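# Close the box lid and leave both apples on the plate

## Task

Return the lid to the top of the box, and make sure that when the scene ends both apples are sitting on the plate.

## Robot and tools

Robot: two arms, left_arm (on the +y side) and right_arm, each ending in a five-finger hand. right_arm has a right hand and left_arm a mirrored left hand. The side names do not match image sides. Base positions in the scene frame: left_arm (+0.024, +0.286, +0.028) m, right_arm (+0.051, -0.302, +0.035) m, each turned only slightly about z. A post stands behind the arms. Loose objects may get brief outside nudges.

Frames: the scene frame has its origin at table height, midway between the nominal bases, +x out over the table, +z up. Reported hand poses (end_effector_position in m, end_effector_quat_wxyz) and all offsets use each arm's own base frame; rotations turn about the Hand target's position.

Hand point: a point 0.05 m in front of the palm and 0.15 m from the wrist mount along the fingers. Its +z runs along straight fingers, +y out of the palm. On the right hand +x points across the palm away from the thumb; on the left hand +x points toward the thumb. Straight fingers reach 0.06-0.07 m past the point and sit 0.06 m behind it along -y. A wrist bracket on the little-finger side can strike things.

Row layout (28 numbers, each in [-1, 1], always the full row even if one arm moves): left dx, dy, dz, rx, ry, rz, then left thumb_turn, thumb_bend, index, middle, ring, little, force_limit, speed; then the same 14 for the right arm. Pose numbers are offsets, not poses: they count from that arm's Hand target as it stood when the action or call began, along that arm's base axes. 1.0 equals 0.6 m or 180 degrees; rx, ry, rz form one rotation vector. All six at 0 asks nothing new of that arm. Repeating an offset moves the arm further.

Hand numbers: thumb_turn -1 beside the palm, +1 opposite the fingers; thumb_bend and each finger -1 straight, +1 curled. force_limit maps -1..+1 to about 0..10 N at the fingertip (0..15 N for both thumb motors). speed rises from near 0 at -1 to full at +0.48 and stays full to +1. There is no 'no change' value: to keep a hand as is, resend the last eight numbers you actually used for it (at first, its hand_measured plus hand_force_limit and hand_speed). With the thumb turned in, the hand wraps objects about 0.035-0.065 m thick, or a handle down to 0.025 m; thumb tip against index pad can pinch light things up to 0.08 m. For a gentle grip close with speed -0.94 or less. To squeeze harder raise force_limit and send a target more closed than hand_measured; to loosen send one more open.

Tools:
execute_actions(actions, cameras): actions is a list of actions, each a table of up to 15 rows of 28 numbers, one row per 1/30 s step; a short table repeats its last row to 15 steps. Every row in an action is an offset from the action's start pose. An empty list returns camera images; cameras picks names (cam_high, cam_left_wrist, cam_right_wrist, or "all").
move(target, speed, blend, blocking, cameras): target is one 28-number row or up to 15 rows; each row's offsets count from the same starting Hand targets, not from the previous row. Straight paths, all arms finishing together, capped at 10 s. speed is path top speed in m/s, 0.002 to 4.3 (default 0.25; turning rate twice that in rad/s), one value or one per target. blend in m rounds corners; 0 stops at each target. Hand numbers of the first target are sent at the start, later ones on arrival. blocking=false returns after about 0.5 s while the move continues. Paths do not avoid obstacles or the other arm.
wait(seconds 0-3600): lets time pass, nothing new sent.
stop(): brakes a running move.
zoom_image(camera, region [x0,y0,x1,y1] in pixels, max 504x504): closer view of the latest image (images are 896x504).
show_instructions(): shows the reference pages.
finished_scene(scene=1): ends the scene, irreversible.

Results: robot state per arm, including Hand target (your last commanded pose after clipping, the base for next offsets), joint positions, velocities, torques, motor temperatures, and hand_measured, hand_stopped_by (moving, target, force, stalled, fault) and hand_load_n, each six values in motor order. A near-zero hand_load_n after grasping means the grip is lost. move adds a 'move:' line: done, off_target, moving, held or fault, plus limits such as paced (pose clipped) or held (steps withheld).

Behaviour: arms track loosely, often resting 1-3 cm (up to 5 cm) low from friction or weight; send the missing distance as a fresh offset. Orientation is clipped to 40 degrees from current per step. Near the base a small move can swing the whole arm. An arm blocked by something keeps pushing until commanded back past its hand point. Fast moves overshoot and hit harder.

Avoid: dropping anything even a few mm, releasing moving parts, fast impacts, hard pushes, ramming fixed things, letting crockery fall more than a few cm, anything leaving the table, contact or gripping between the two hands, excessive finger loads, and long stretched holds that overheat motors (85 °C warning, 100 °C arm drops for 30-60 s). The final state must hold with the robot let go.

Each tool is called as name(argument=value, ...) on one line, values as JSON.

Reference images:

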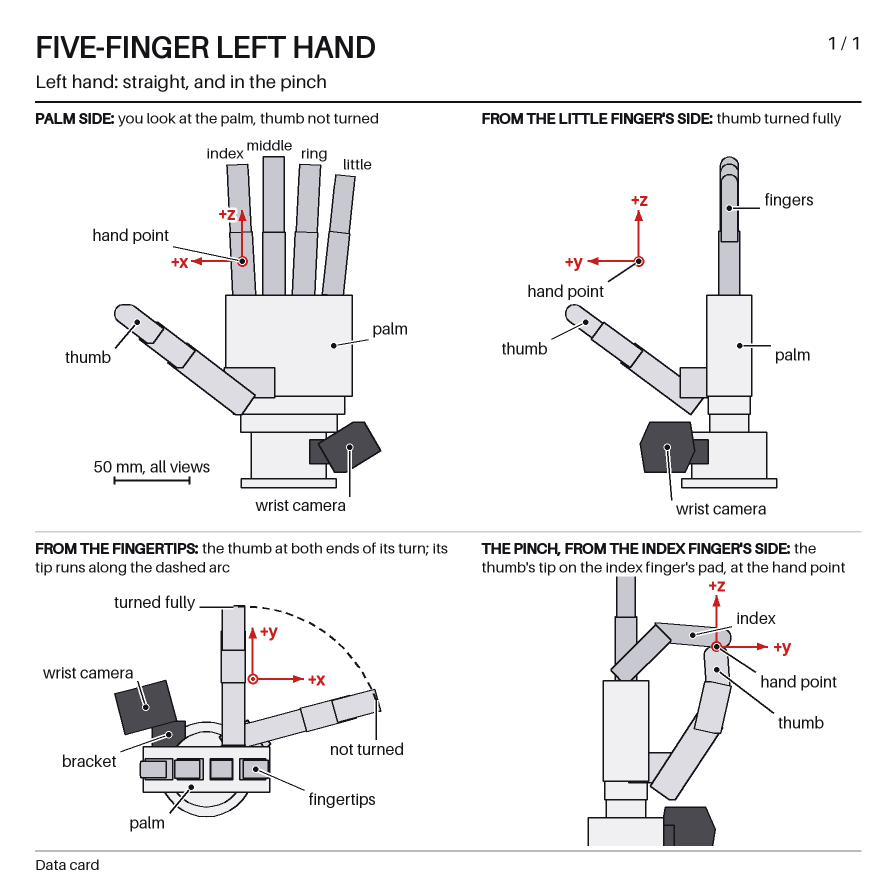

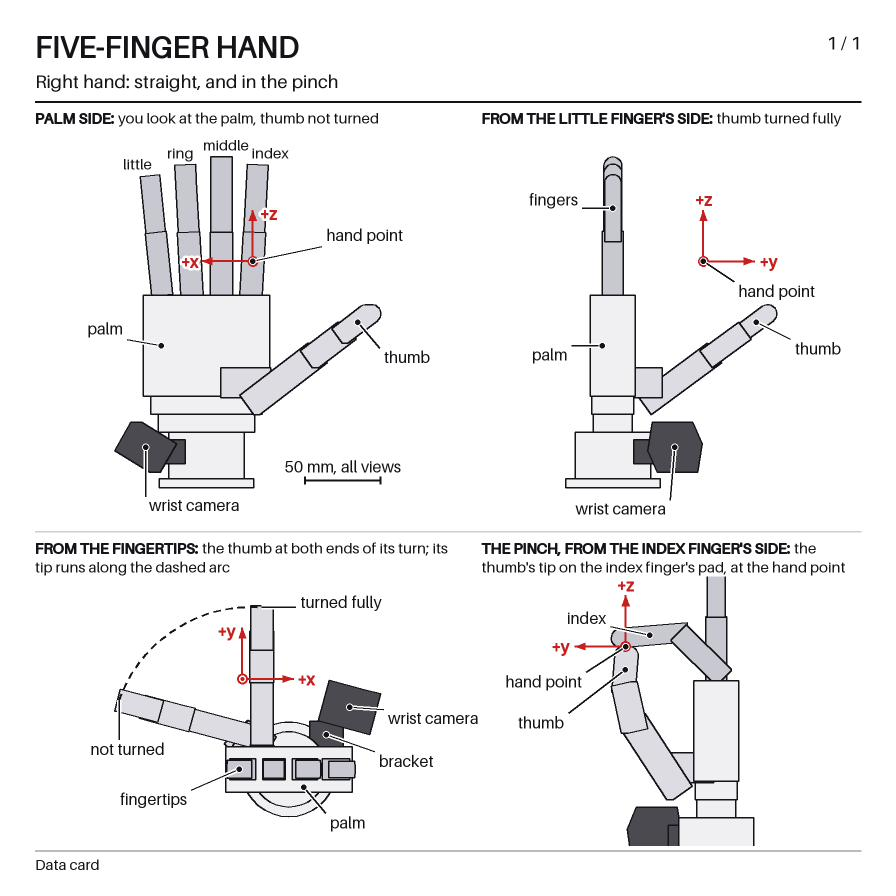

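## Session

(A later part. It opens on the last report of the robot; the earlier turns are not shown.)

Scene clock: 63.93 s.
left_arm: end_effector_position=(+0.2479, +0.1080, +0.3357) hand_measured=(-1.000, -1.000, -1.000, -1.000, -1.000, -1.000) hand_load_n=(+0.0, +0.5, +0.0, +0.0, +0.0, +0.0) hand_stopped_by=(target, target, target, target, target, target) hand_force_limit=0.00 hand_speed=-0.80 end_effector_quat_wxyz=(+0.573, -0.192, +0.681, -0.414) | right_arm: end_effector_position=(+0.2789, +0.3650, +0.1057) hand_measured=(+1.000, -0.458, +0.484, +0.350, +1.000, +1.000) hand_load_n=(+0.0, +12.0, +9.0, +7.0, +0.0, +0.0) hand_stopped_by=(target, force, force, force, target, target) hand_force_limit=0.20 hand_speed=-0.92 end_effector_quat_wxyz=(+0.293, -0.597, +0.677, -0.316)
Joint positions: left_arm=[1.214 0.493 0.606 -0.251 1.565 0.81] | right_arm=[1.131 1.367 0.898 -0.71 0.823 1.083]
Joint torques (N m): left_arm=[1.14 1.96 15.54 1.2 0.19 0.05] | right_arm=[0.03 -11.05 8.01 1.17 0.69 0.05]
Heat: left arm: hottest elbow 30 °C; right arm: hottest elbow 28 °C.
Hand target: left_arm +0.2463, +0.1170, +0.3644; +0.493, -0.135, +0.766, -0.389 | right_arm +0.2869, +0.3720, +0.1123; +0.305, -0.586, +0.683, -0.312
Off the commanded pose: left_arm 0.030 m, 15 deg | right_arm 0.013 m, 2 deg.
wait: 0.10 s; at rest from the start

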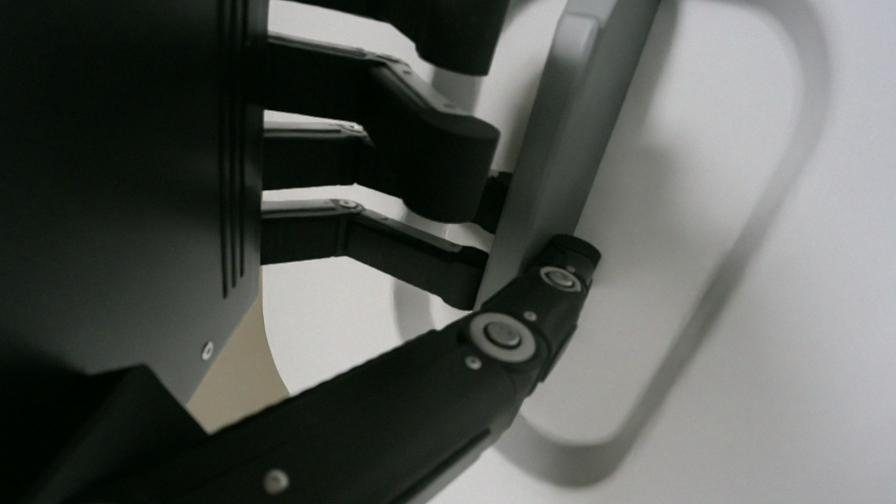

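wait(seconds=0.1, cameras=["cam_left_wrist", "cam_high"])

zoom_image(camera="cam_left_wrist", region=[380, 340, 520, 504])

zoom_image(camera="cam_high", region=[425, 240, 515, 330])

Scene clock: 64.43 s.
left_arm: end_effector_position=(+0.2479, +0.1080, +0.3357) hand_measured=(-1.000, -1.000, -1.000, -1.000, -1.000, -1.000) hand_load_n=(-0.5, +0.0, +0.0, +0.0, +0.0, +0.0) hand_stopped_by=(target, target, target, target, target, target) hand_force_limit=0.00 hand_speed=-0.80 end_effector_quat_wxyz=(+0.573, -0.192, +0.681, -0.414) | right_arm: end_effector_position=(+0.2789, +0.3650, +0.1057) hand_measured=(+1.000, -0.458, +0.484, +0.350, +1.000, +1.000) hand_load_n=(+0.0, +12.0, +8.5, +7.0, +0.0, +0.0) hand_stopped_by=(target, force, force, force, target, target) hand_force_limit=0.20 hand_speed=-0.92 end_effector_quat_wxyz=(+0.293, -0.597, +0.677, -0.316)
Joint positions: left_arm=[1.214 0.493 0.606 -0.251 1.565 0.81] | right_arm=[1.131 1.367 0.898 -0.71 0.823 1.083]
Joint torques (N m): left_arm=[1.14 1.9 15.54 1.2 0.19 0.04] | right_arm=[-0.21 -10.99 8.08 1.21 0.69 0.05]
Heat: left arm: hottest elbow 30 °C; right arm: hottest elbow 28 °C.
Hand target: left_arm +0.2463, +0.1170, +0.3644; +0.493, -0.135, +0.766, -0.389 | right_arm +0.2869, +0.3720, +0.1123; +0.305, -0.586, +0.683, -0.312
Off the commanded pose: left_arm 0.030 m, 15 deg | right_arm 0.013 m, 2 deg.
wait: 0.10 s; at rest from the start
Images, in order (width x height): cam_high 896x504, cam_left_wrist 896x504.

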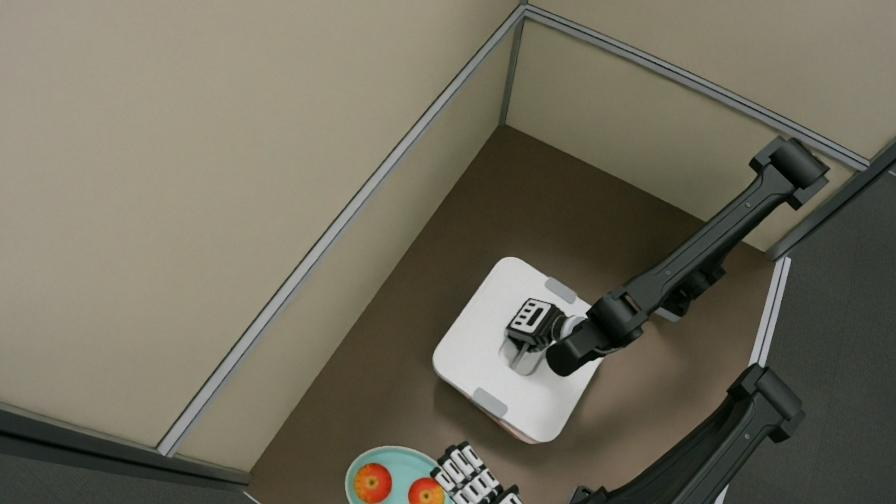

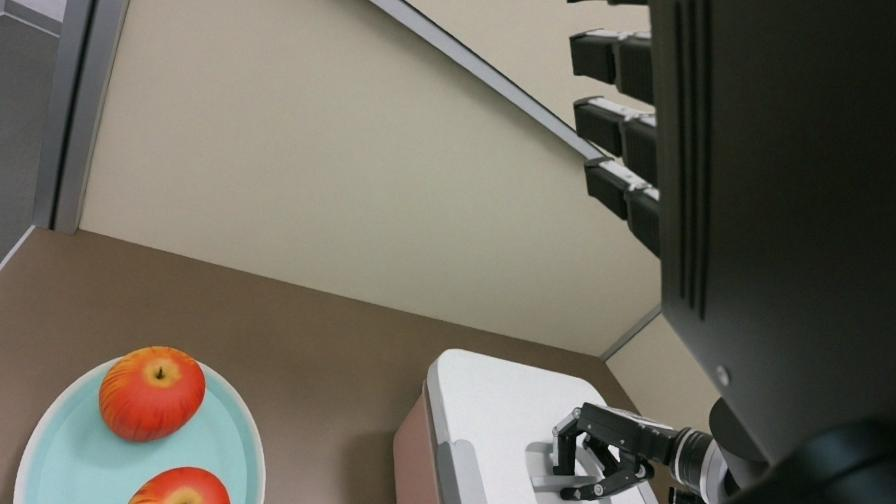

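Scaled by 3.073.

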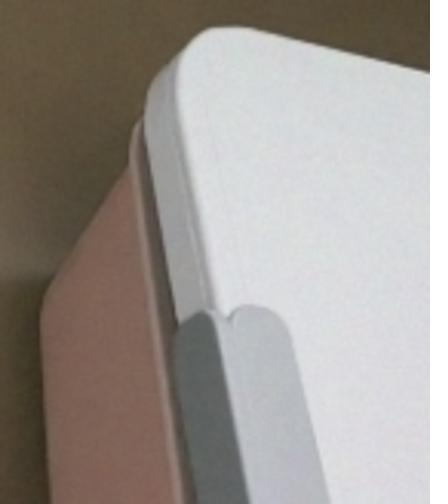

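Scaled by 5.600.

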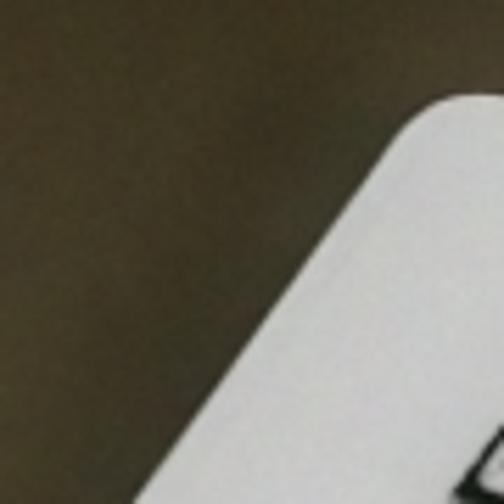

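zoom_image(camera="cam_high", region=[550, 330, 630, 410])

zoom_image(camera="cam_high", region=[500, 240, 600, 310])

Scaled by 6.300.

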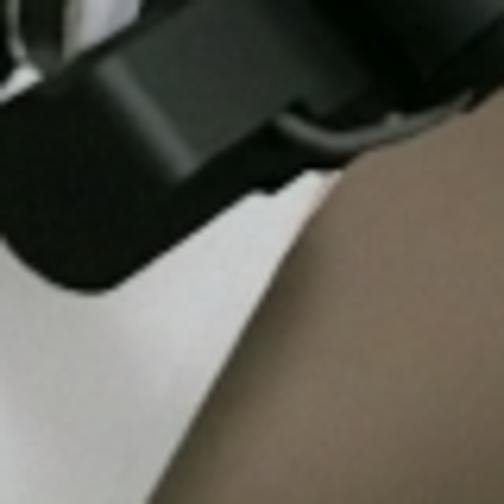

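Scaled by 5.040.

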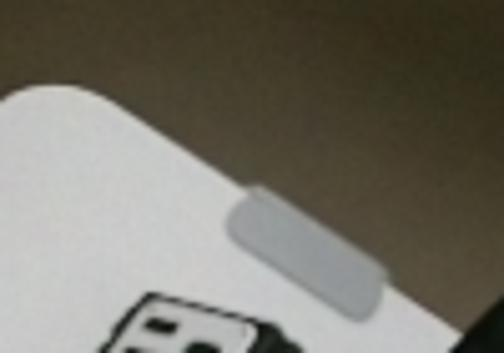

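move(target=[0,0,0,0,0,0,-1,-1,-1,-1,-1,-1,0,-0.8,0,0,0.05,0,0,0,1,-0.2,0.52,0.52,1,1,0.2,-0.92], cameras=["cam_left_wrist","cam_high","cam_right_wrist"], speed=0.06)

zoom_image(camera="cam_high", region=[425, 330, 495, 400])

zoom_image(camera="cam_high", region=[485, 380, 565, 460])

zoom_image(camera="cam_left_wrist", region=[380, 310, 560, 504])

Scene clock: 66.17 s.
left_arm: end_effector_position=(+0.2479, +0.1080, +0.3357) hand_measured=(-1.000, -1.000, -1.000, -1.000, -1.000, -1.000) hand_load_n=(+0.0, +0.0, +0.0, +0.0, +0.0, +0.0) hand_stopped_by=(target, target, target, target, target, target) hand_force_limit=0.00 hand_speed=-0.80 end_effector_quat_wxyz=(+0.573, -0.192, +0.681, -0.414) | right_arm: end_effector_position=(+0.2744, +0.3557, +0.1102) hand_measured=(+1.000, -0.458, +0.484, +0.350, +1.000, +1.000) hand_load_n=(+0.0, +12.5, +7.0, +5.0, +0.0, +0.0) hand_stopped_by=(target, force, force, force, target, target) hand_force_limit=0.20 hand_speed=-0.92 end_effector_quat_wxyz=(+0.278, -0.604, +0.674, -0.322)
Joint positions: left_arm=[1.214 0.493 0.606 -0.251 1.565 0.81] | right_arm=[1.131 1.352 0.907 -0.77 0.822 1.085]
Joint torques (N m): left_arm=[1.14 1.9 15.56 1.18 0.19 0.04] | right_arm=[0.09 -12.98 10.88 0.17 0.76 0.02]
Heat: left arm: hottest elbow 30 °C; right arm: hottest elbow 28 °C.
Hand target: left_arm +0.2463, +0.1170, +0.3644; +0.493, -0.135, +0.766, -0.389 | right_arm +0.2869, +0.3721, +0.1423; +0.305, -0.585, +0.683, -0.312
Off the commanded pose: left_arm 0.030 m, 15 deg | right_arm 0.038 m, 4 deg.
joint sent to its limit (left arm) — joint 5 (wrist yaw), upper limit. The joint targets are off in orientation, not in position.
move: off_target (right_arm)

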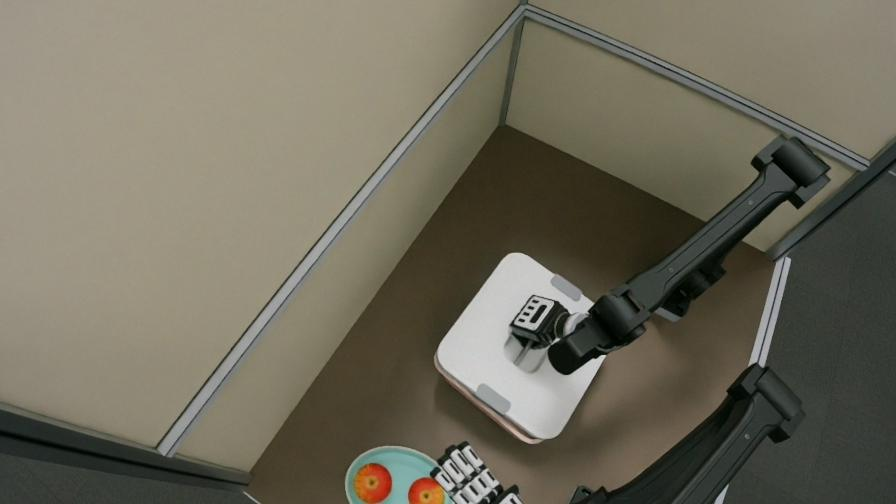

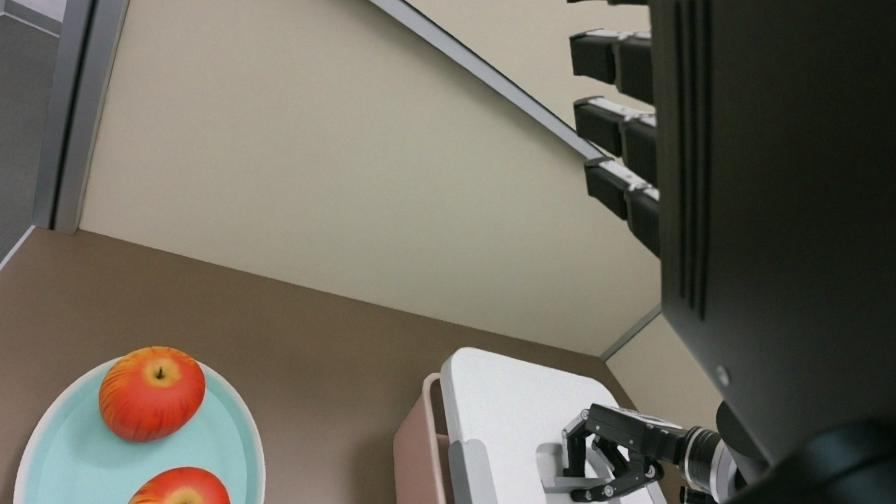

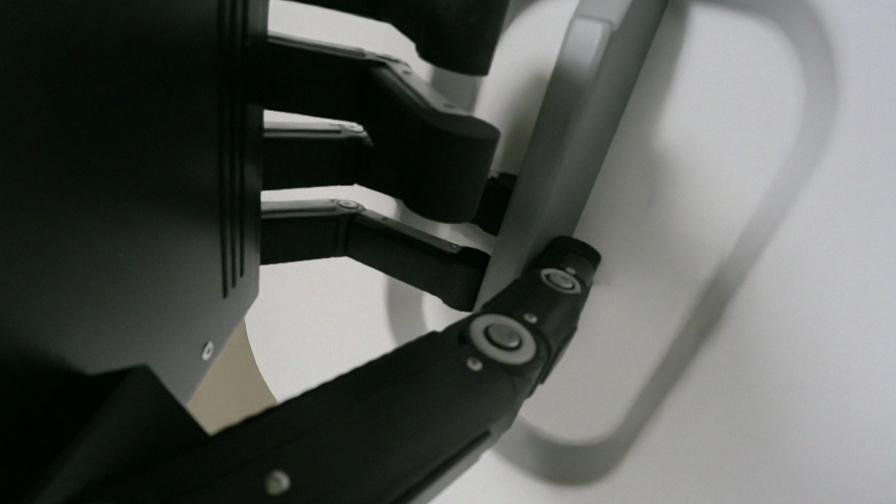

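Scaled by 7.200.

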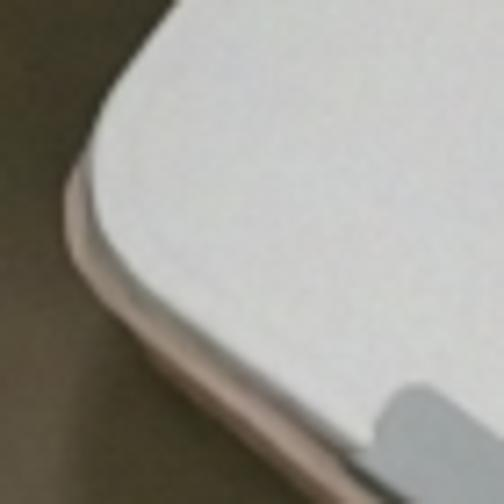

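Scaled by 6.300.

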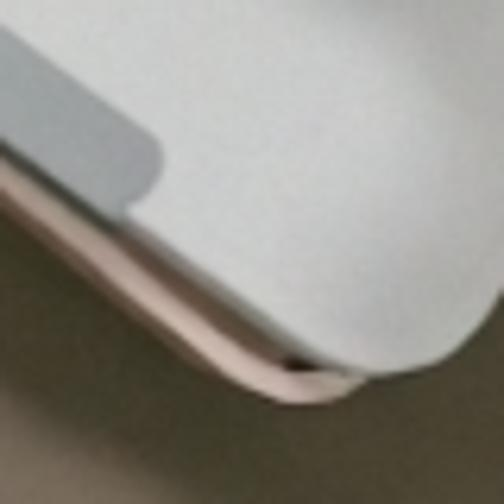

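Scaled by 2.598.

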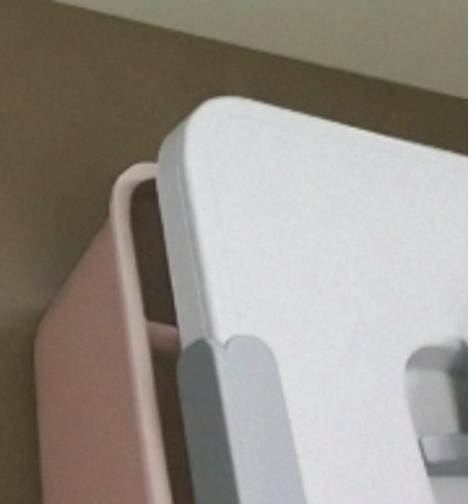

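move(target=[0,0,0,0,0,0,-1,-1,-1,-1,-1,-1,0,-0.8,0.022,0.03,0.025,0.015,-0.004,-0.02,1,-0.2,0.52,0.52,1,1,0.2,-0.92], cameras=["cam_left_wrist","cam_high"], speed=0.06)

zoom_image(camera="cam_high", region=[425, 330, 495, 400])

zoom_image(camera="cam_high", region=[485, 380, 565, 460])

zoom_image(camera="cam_left_wrist", region=[380, 310, 560, 504])

Scene clock: 68.43 s.
left_arm: end_effector_position=(+0.2479, +0.1080, +0.3357) hand_measured=(-1.000, -1.000, -1.000, -1.000, -1.000, -1.000) hand_load_n=(+0.0, +0.0, +0.0, +0.0, +0.0, +0.0) hand_stopped_by=(target, target, target, target, target, target) hand_force_limit=0.00 hand_speed=-0.80 end_effector_quat_wxyz=(+0.573, -0.192, +0.681, -0.414) | right_arm: end_effector_position=(+0.2860, +0.3734, +0.1337) hand_measured=(+1.000, -0.458, +0.484, +0.350, +1.000, +1.000) hand_load_n=(+0.5, +13.0, +4.0, +2.0, +0.0, +0.5) hand_stopped_by=(target, force, force, force, target, target) hand_force_limit=0.20 hand_speed=-0.92 end_effector_quat_wxyz=(+0.294, -0.573, +0.697, -0.315)
Joint positions: left_arm=[1.214 0.493 0.606 -0.251 1.565 0.81] | right_arm=[1.129 1.37 0.981 -0.823 0.835 1.165]
Joint torques (N m): left_arm=[1.14 1.9 15.54 1.2 0.19 0.04] | right_arm=[0.26 -11.16 11.34 0.16 0.83 0.08]
Heat: left arm: hottest elbow 31 °C; right arm: hottest elbow 28 °C.
Hand target: left_arm +0.2463, +0.1170, +0.3644; +0.493, -0.135, +0.766, -0.389 | right_arm +0.3001, +0.3900, +0.1572; +0.313, -0.555, +0.706, -0.309
Off the commanded pose: left_arm 0.030 m, 15 deg | right_arm 0.032 m, 3 deg.
joint sent to its limit (left arm) — joint 5 (wrist yaw), upper limit. The joint targets are off in orientation, not in position.
move: off_target (right_arm)
Images, in order (width x height): cam_high 896x504, cam_left_wrist 896x504.

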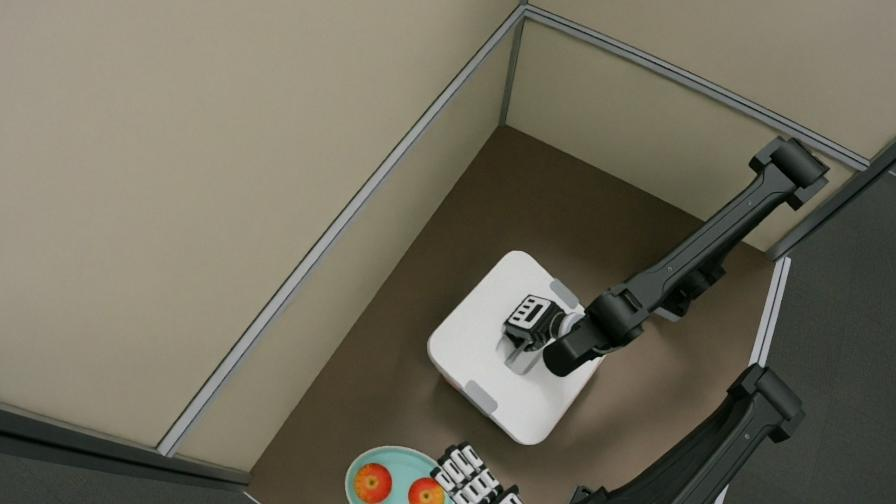

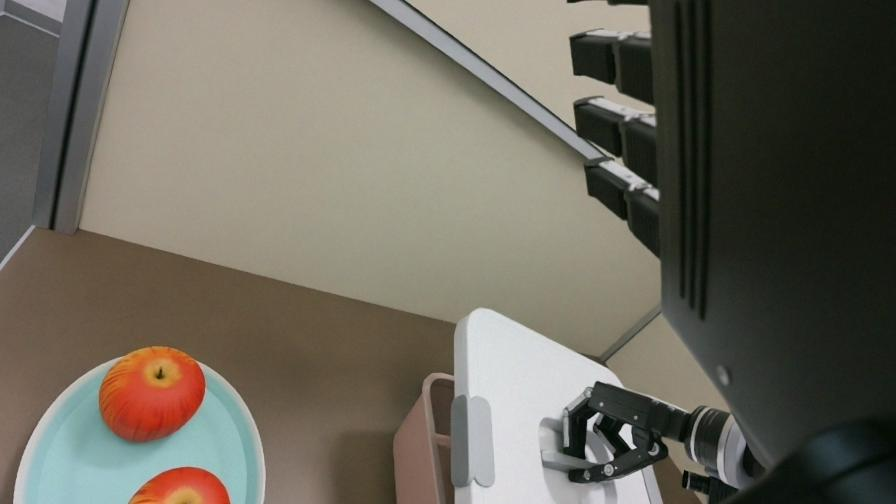

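Scaled by 7.200.

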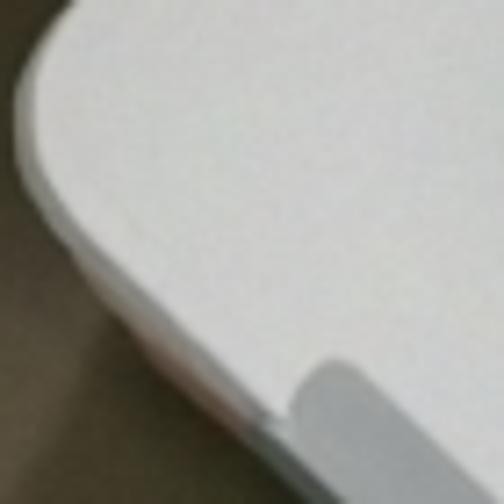

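Scaled by 6.300.

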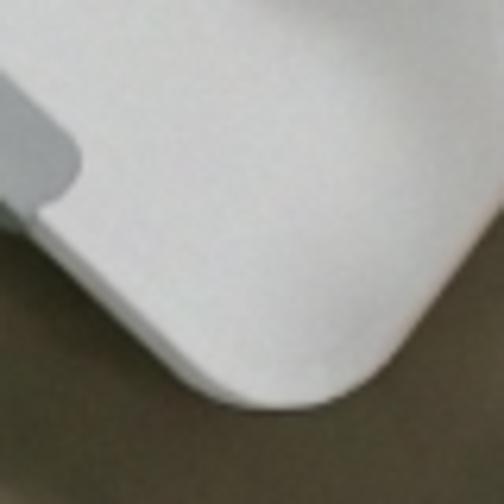

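Scaled by 2.598.

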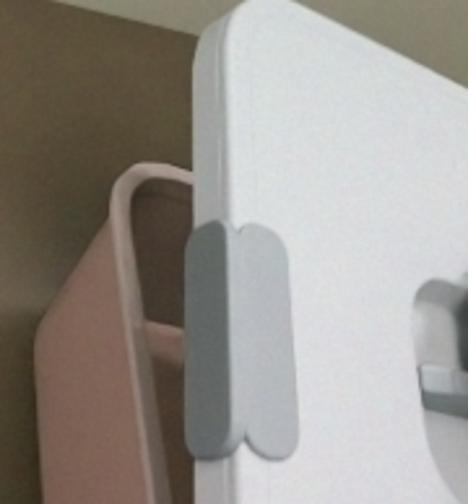

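zoom_image(camera="cam_high", region=[420, 230, 630, 460])

zoom_image(camera="cam_high", region=[425, 240, 515, 330])

zoom_image(camera="cam_high", region=[550, 330, 630, 410])

Scaled by 2.191.

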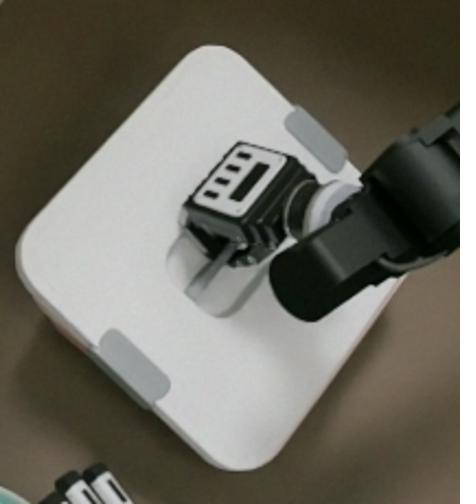

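Scaled by 5.600.

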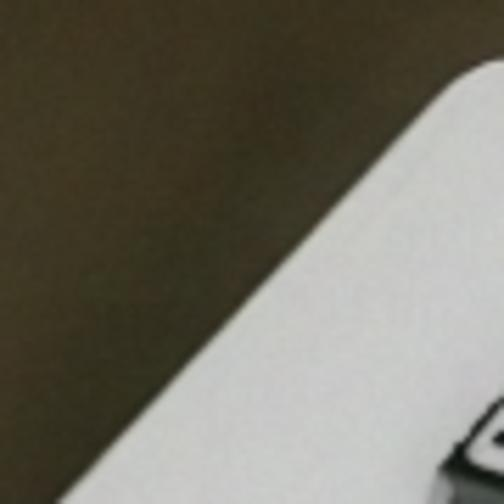

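Scaled by 6.300.

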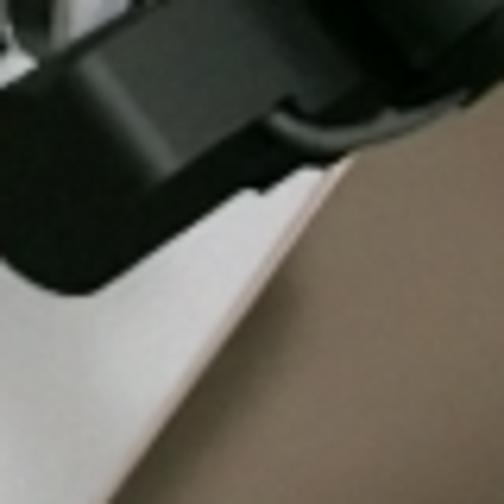

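move(target=[0,0,0,0,0,0,-1,-1,-1,-1,-1,-1,0,-0.8,-0.032,-0.032,-0.055,-0.019,0.004,0.014,1,-0.2,0.52,0.52,1,1,0.2,-0.92], cameras=["cam_left_wrist","cam_high"], speed=0.05)

zoom_image(camera="cam_high", region=[425, 330, 495, 400])

zoom_image(camera="cam_high", region=[485, 380, 565, 460])

zoom_image(camera="cam_high", region=[550, 330, 630, 410])

zoom_image(camera="cam_left_wrist", region=[380, 310, 560, 504])

Scene clock: 72.23 s.
left_arm: end_effector_position=(+0.2479, +0.1080, +0.3357) hand_measured=(-1.000, -1.000, -1.000, -1.000, -1.000, -1.000) hand_load_n=(+0.0, +0.0, +0.0, +0.0, +0.0, +0.0) hand_stopped_by=(target, target, target, target, target, target) hand_force_limit=0.00 hand_speed=-0.80 end_effector_quat_wxyz=(+0.573, -0.192, +0.681, -0.414) | right_arm: end_effector_position=(+0.2836, +0.3697, +0.1240) hand_measured=(+1.000, -0.458, +0.484, +0.350, +1.000, +1.000) hand_load_n=(+0.0, +13.0, +6.0, +2.5, +0.0, +0.0) hand_stopped_by=(target, force, force, force, target, target) hand_force_limit=0.20 hand_speed=-0.92 end_effector_quat_wxyz=(+0.294, -0.577, +0.693, -0.319)
Joint positions: left_arm=[1.214 0.493 0.606 -0.251 1.565 0.81] | right_arm=[1.133 1.37 0.952 -0.792 0.84 1.152]
Joint torques (N m): left_arm=[1.14 1.9 15.54 1.18 0.18 0.04] | right_arm=[1.61 -11.87 6.58 1.02 0.79 -0.12]
Heat: left arm: hottest elbow 31 °C; right arm: hottest elbow 29 °C.
Hand target: left_arm +0.2463, +0.1170, +0.3644; +0.493, -0.135, +0.766, -0.389 | right_arm +0.2810, +0.3707, +0.1243; +0.298, -0.581, +0.687, -0.320
Off the commanded pose: left_arm 0.030 m, 15 deg | right_arm 0.003 m, 1 deg.
joint sent to its limit (left arm) — joint 5 (wrist yaw), upper limit. The joint targets are off in orientation, not in position.
move: done
Images, in order (width x height): cam_high 896x504, cam_left_wrist 896x504.

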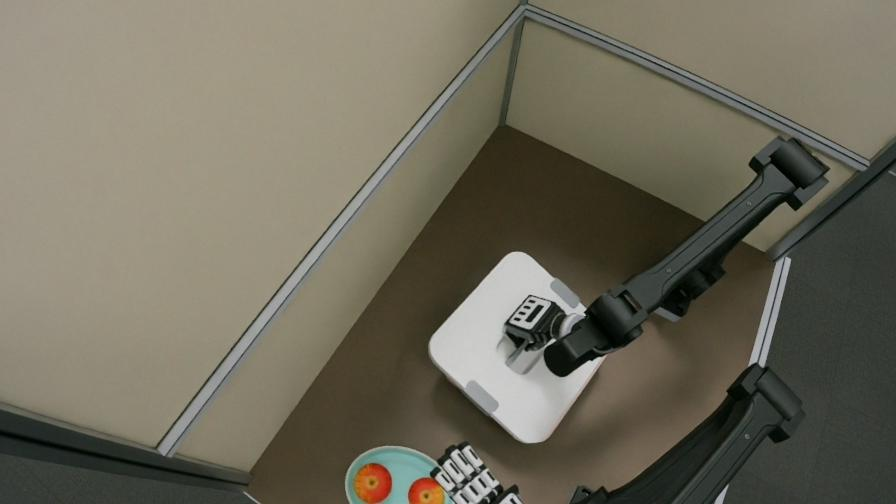

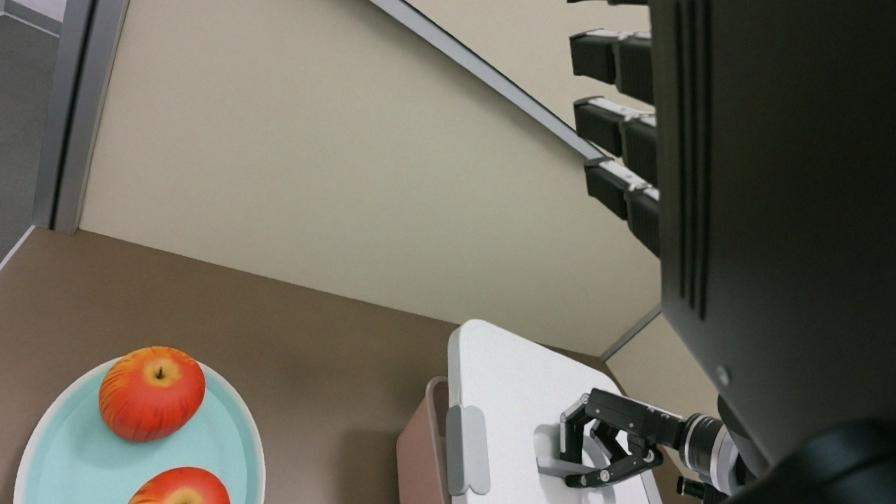

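Scaled by 7.200.

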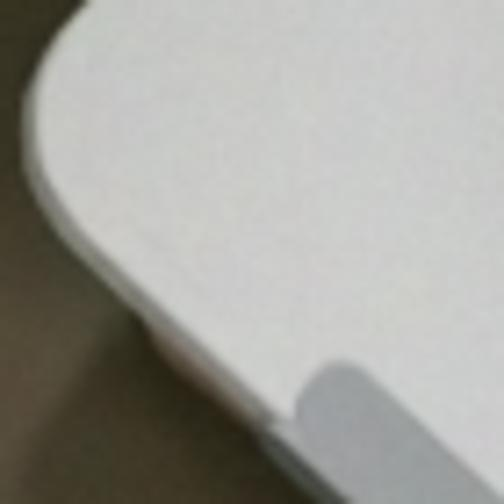

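Scaled by 6.300.

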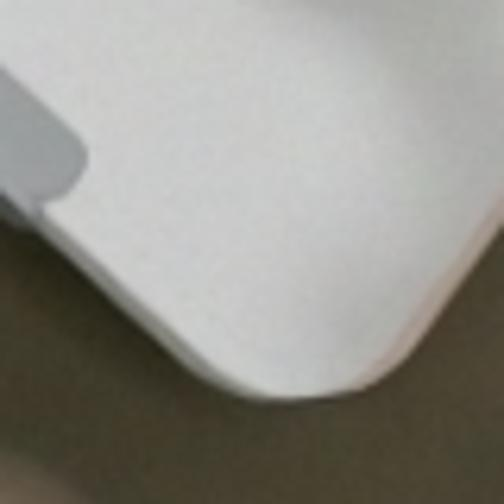

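Scaled by 6.300.

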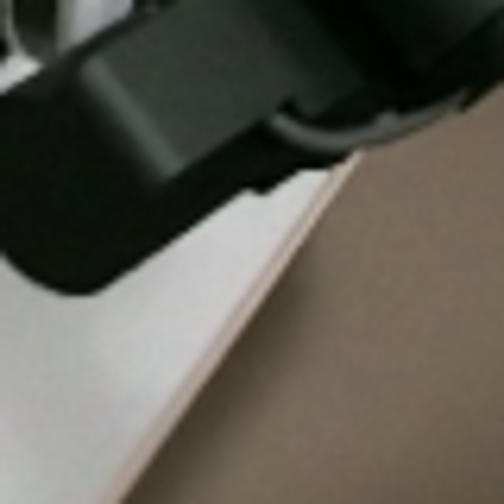

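Scaled by 2.598.

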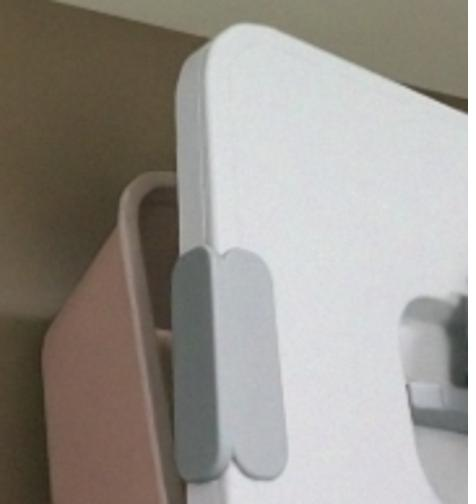

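zoom_image(camera="cam_high", region=[425, 240, 515, 330])

zoom_image(camera="cam_high", region=[500, 240, 600, 310])

Scaled by 5.600.

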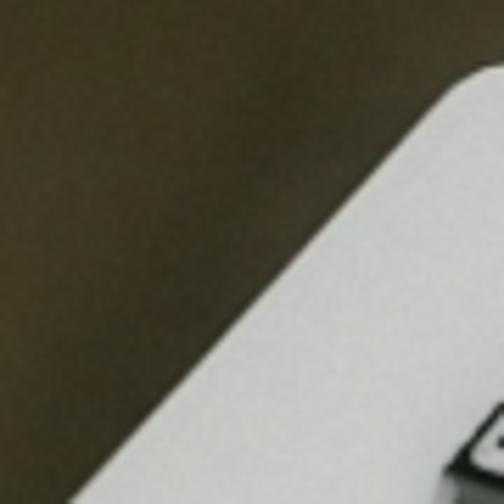

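Scaled by 5.040.

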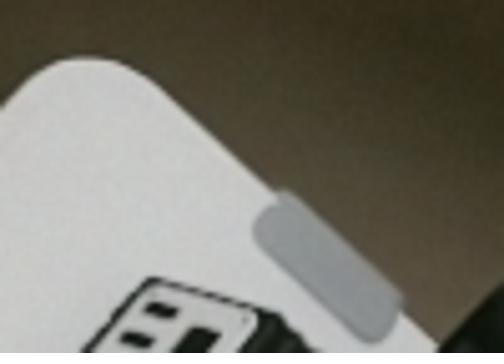

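move(target=[0,0,0,0,0,0,-1,-1,-1,-1,-1,-1,0,-0.8,-0.015,-0.005,-0.018,0,0.005,0.008,1,-0.2,0.52,0.52,1,1,0.2,-0.92], cameras=["cam_left_wrist","cam_high"], speed=0.05)

zoom_image(camera="cam_high", region=[425, 330, 495, 400])

zoom_image(camera="cam_high", region=[485, 380, 565, 460])

zoom_image(camera="cam_high", region=[550, 330, 630, 410])

zoom_image(camera="cam_left_wrist", region=[380, 310, 560, 504])

Scene clock: 75.60 s.
left_arm: end_effector_position=(+0.2479, +0.1080, +0.3357) hand_measured=(-1.000, -1.000, -1.000, -1.000, -1.000, -1.000) hand_load_n=(+0.0, +0.0, +0.0, +0.0, +0.0, +0.0) hand_stopped_by=(target, target, target, target, target, target) hand_force_limit=0.00 hand_speed=-0.80 end_effector_quat_wxyz=(+0.573, -0.192, +0.681, -0.414) | right_arm: end_effector_position=(+0.2759, +0.3656, +0.1092) hand_measured=(+1.000, -0.458, +0.484, +0.350, +1.000, +1.000) hand_load_n=(+0.0, +12.5, +8.0, +4.5, +0.0, +0.0) hand_stopped_by=(target, force, force, force, target, target) hand_force_limit=0.20 hand_speed=-0.92 end_effector_quat_wxyz=(+0.289, -0.588, +0.687, -0.315)
Joint positions: left_arm=[1.214 0.493 0.606 -0.251 1.565 0.81] | right_arm=[1.139 1.37 0.916 -0.76 0.826 1.136]
Joint torques (N m): left_arm=[1.14 1.85 15.53 1.2 0.19 0.04] | right_arm=[1.55 -12.92 6.43 0.98 0.61 -0.12]
Heat: left arm: hottest elbow 32 °C; right arm: hottest elbow 29 °C.
Hand target: left_arm +0.2463, +0.1170, +0.3644; +0.493, -0.135, +0.766, -0.389 | right_arm +0.2718, +0.3679, +0.1134; +0.297, -0.592, +0.681, -0.311
Off the commanded pose: left_arm 0.030 m, 15 deg | right_arm 0.006 m, 1 deg.
joint sent to its limit (left arm) — joint 5 (wrist yaw), upper limit. The joint targets are off in orientation, not in position.
move: done
Images, in order (width x height): cam_high 896x504, cam_left_wrist 896x504.

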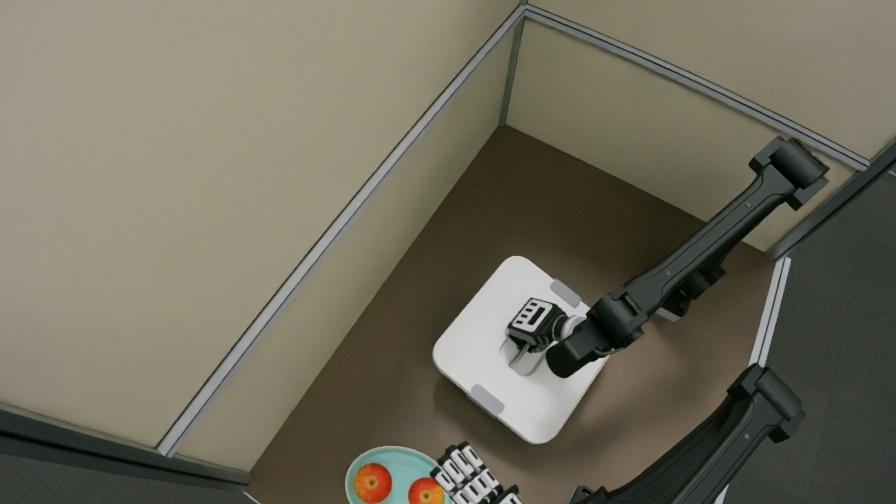

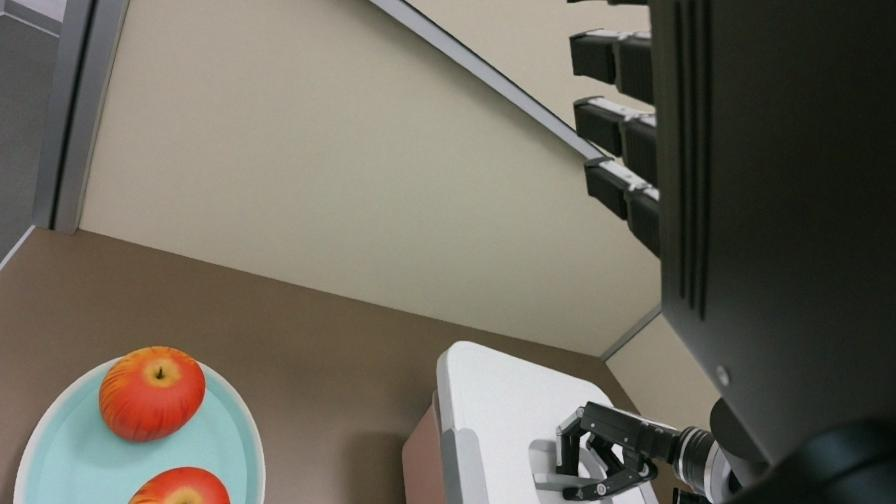

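Scaled by 7.200.

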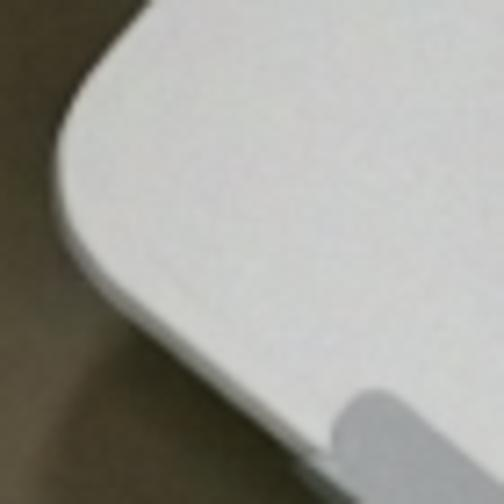

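Scaled by 6.300.

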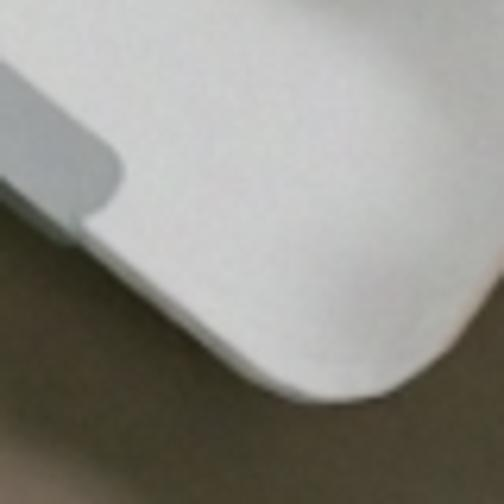

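Scaled by 6.300.

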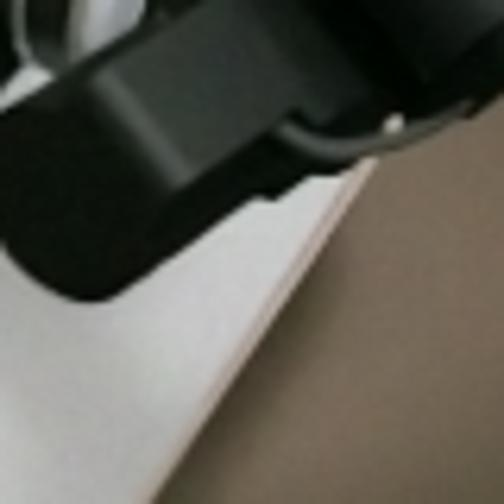

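Scaled by 2.598.

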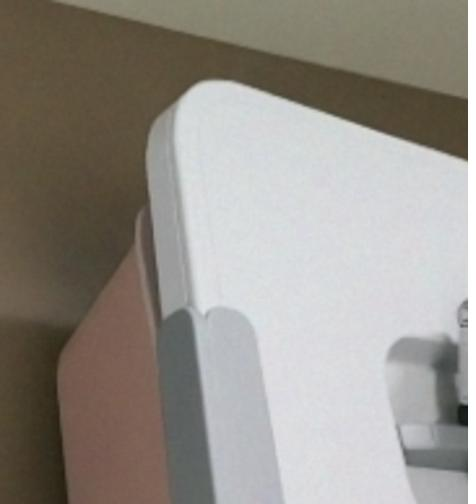

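move(target=[0,0,0,0,0,0,-1,-1,-1,-1,-1,-1,0,-0.8,0,0,-0.018,0,0.008,0,1,-0.2,0.52,0.52,1,1,0.2,-0.92], cameras=["cam_left_wrist","cam_high","cam_right_wrist"], speed=0.04)

zoom_image(camera="cam_high", region=[420, 240, 630, 450])

zoom_image(camera="cam_left_wrist", region=[380, 310, 560, 504])

Scene clock: 77.63 s.
left_arm: end_effector_position=(+0.2479, +0.1080, +0.3357) hand_measured=(-1.000, -1.000, -1.000, -1.000, -1.000, -1.000) hand_load_n=(+0.0, +0.0, +0.0, -0.5, +0.0, +0.0) hand_stopped_by=(target, target, target, target, target, target) hand_force_limit=0.00 hand_speed=-0.80 end_effector_quat_wxyz=(+0.573, -0.192, +0.681, -0.414) | right_arm: end_effector_position=(+0.2723, +0.3674, +0.1051) hand_measured=(+1.000, -0.458, +0.484, +0.350, +1.000, +1.000) hand_load_n=(+0.0, +12.5, +8.5, +4.5, +0.0, +0.0) hand_stopped_by=(target, force, force, force, target, target) hand_force_limit=0.20 hand_speed=-0.92 end_effector_quat_wxyz=(+0.286, -0.594, +0.687, -0.305)
Joint positions: left_arm=[1.214 0.493 0.606 -0.251 1.565 0.81] | right_arm=[1.139 1.37 0.909 -0.749 0.804 1.129]
Joint torques (N m): left_arm=[1.14 1.96 15.56 1.18 0.18 0.04] | right_arm=[0.85 -11.69 6.39 1.09 0.48 -0.1]
Heat: left arm: hottest elbow 32 °C; right arm: hottest elbow 29 °C.
Hand target: left_arm +0.2463, +0.1170, +0.3644; +0.493, -0.135, +0.766, -0.389 | right_arm +0.2718, +0.3678, +0.1026; +0.288, -0.596, +0.685, -0.304
Off the commanded pose: left_arm 0.030 m, 15 deg | right_arm 0.003 m, 0 deg.
joint sent to its limit (left arm) — joint 5 (wrist yaw), upper limit. The joint targets are off in orientation, not in position.
move: done

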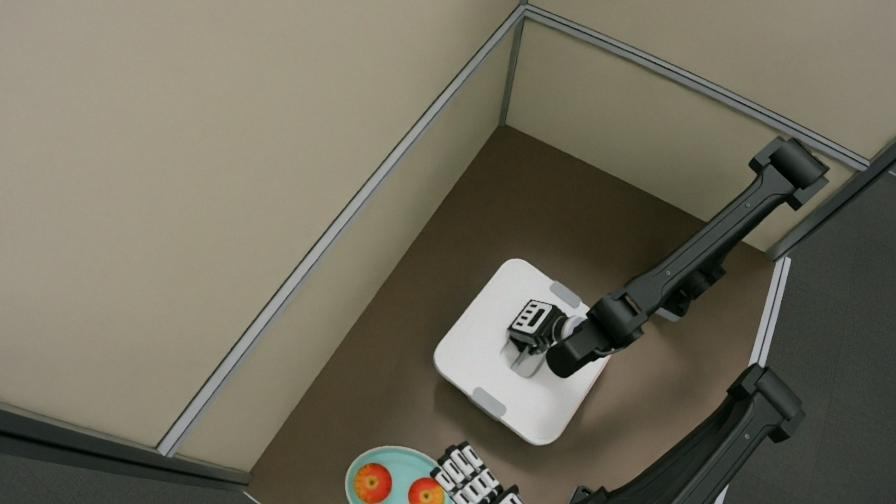

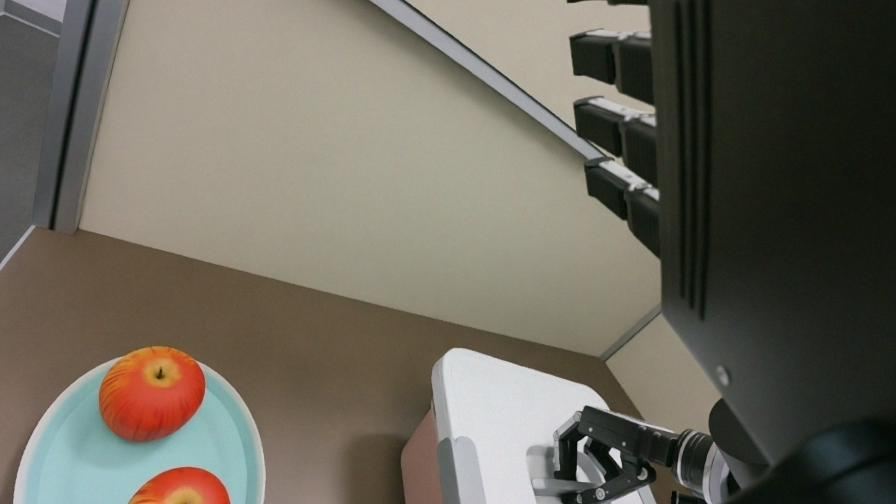

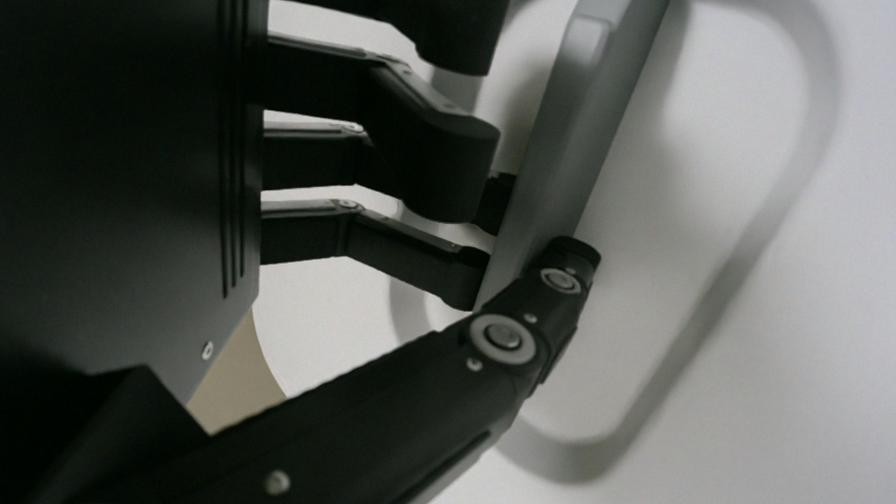

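Scaled by 2.400.

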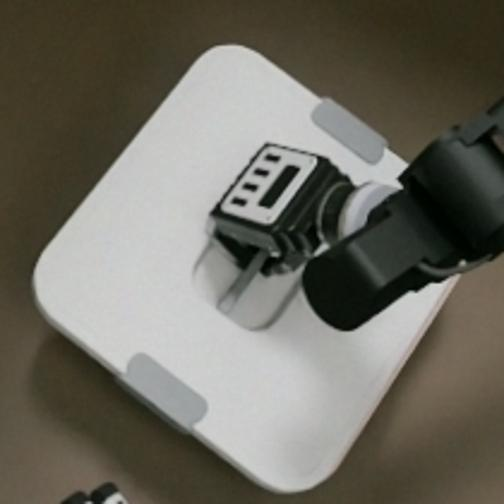

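Scaled by 2.598.

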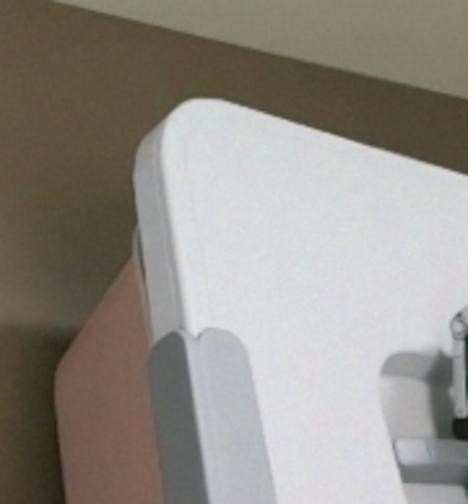

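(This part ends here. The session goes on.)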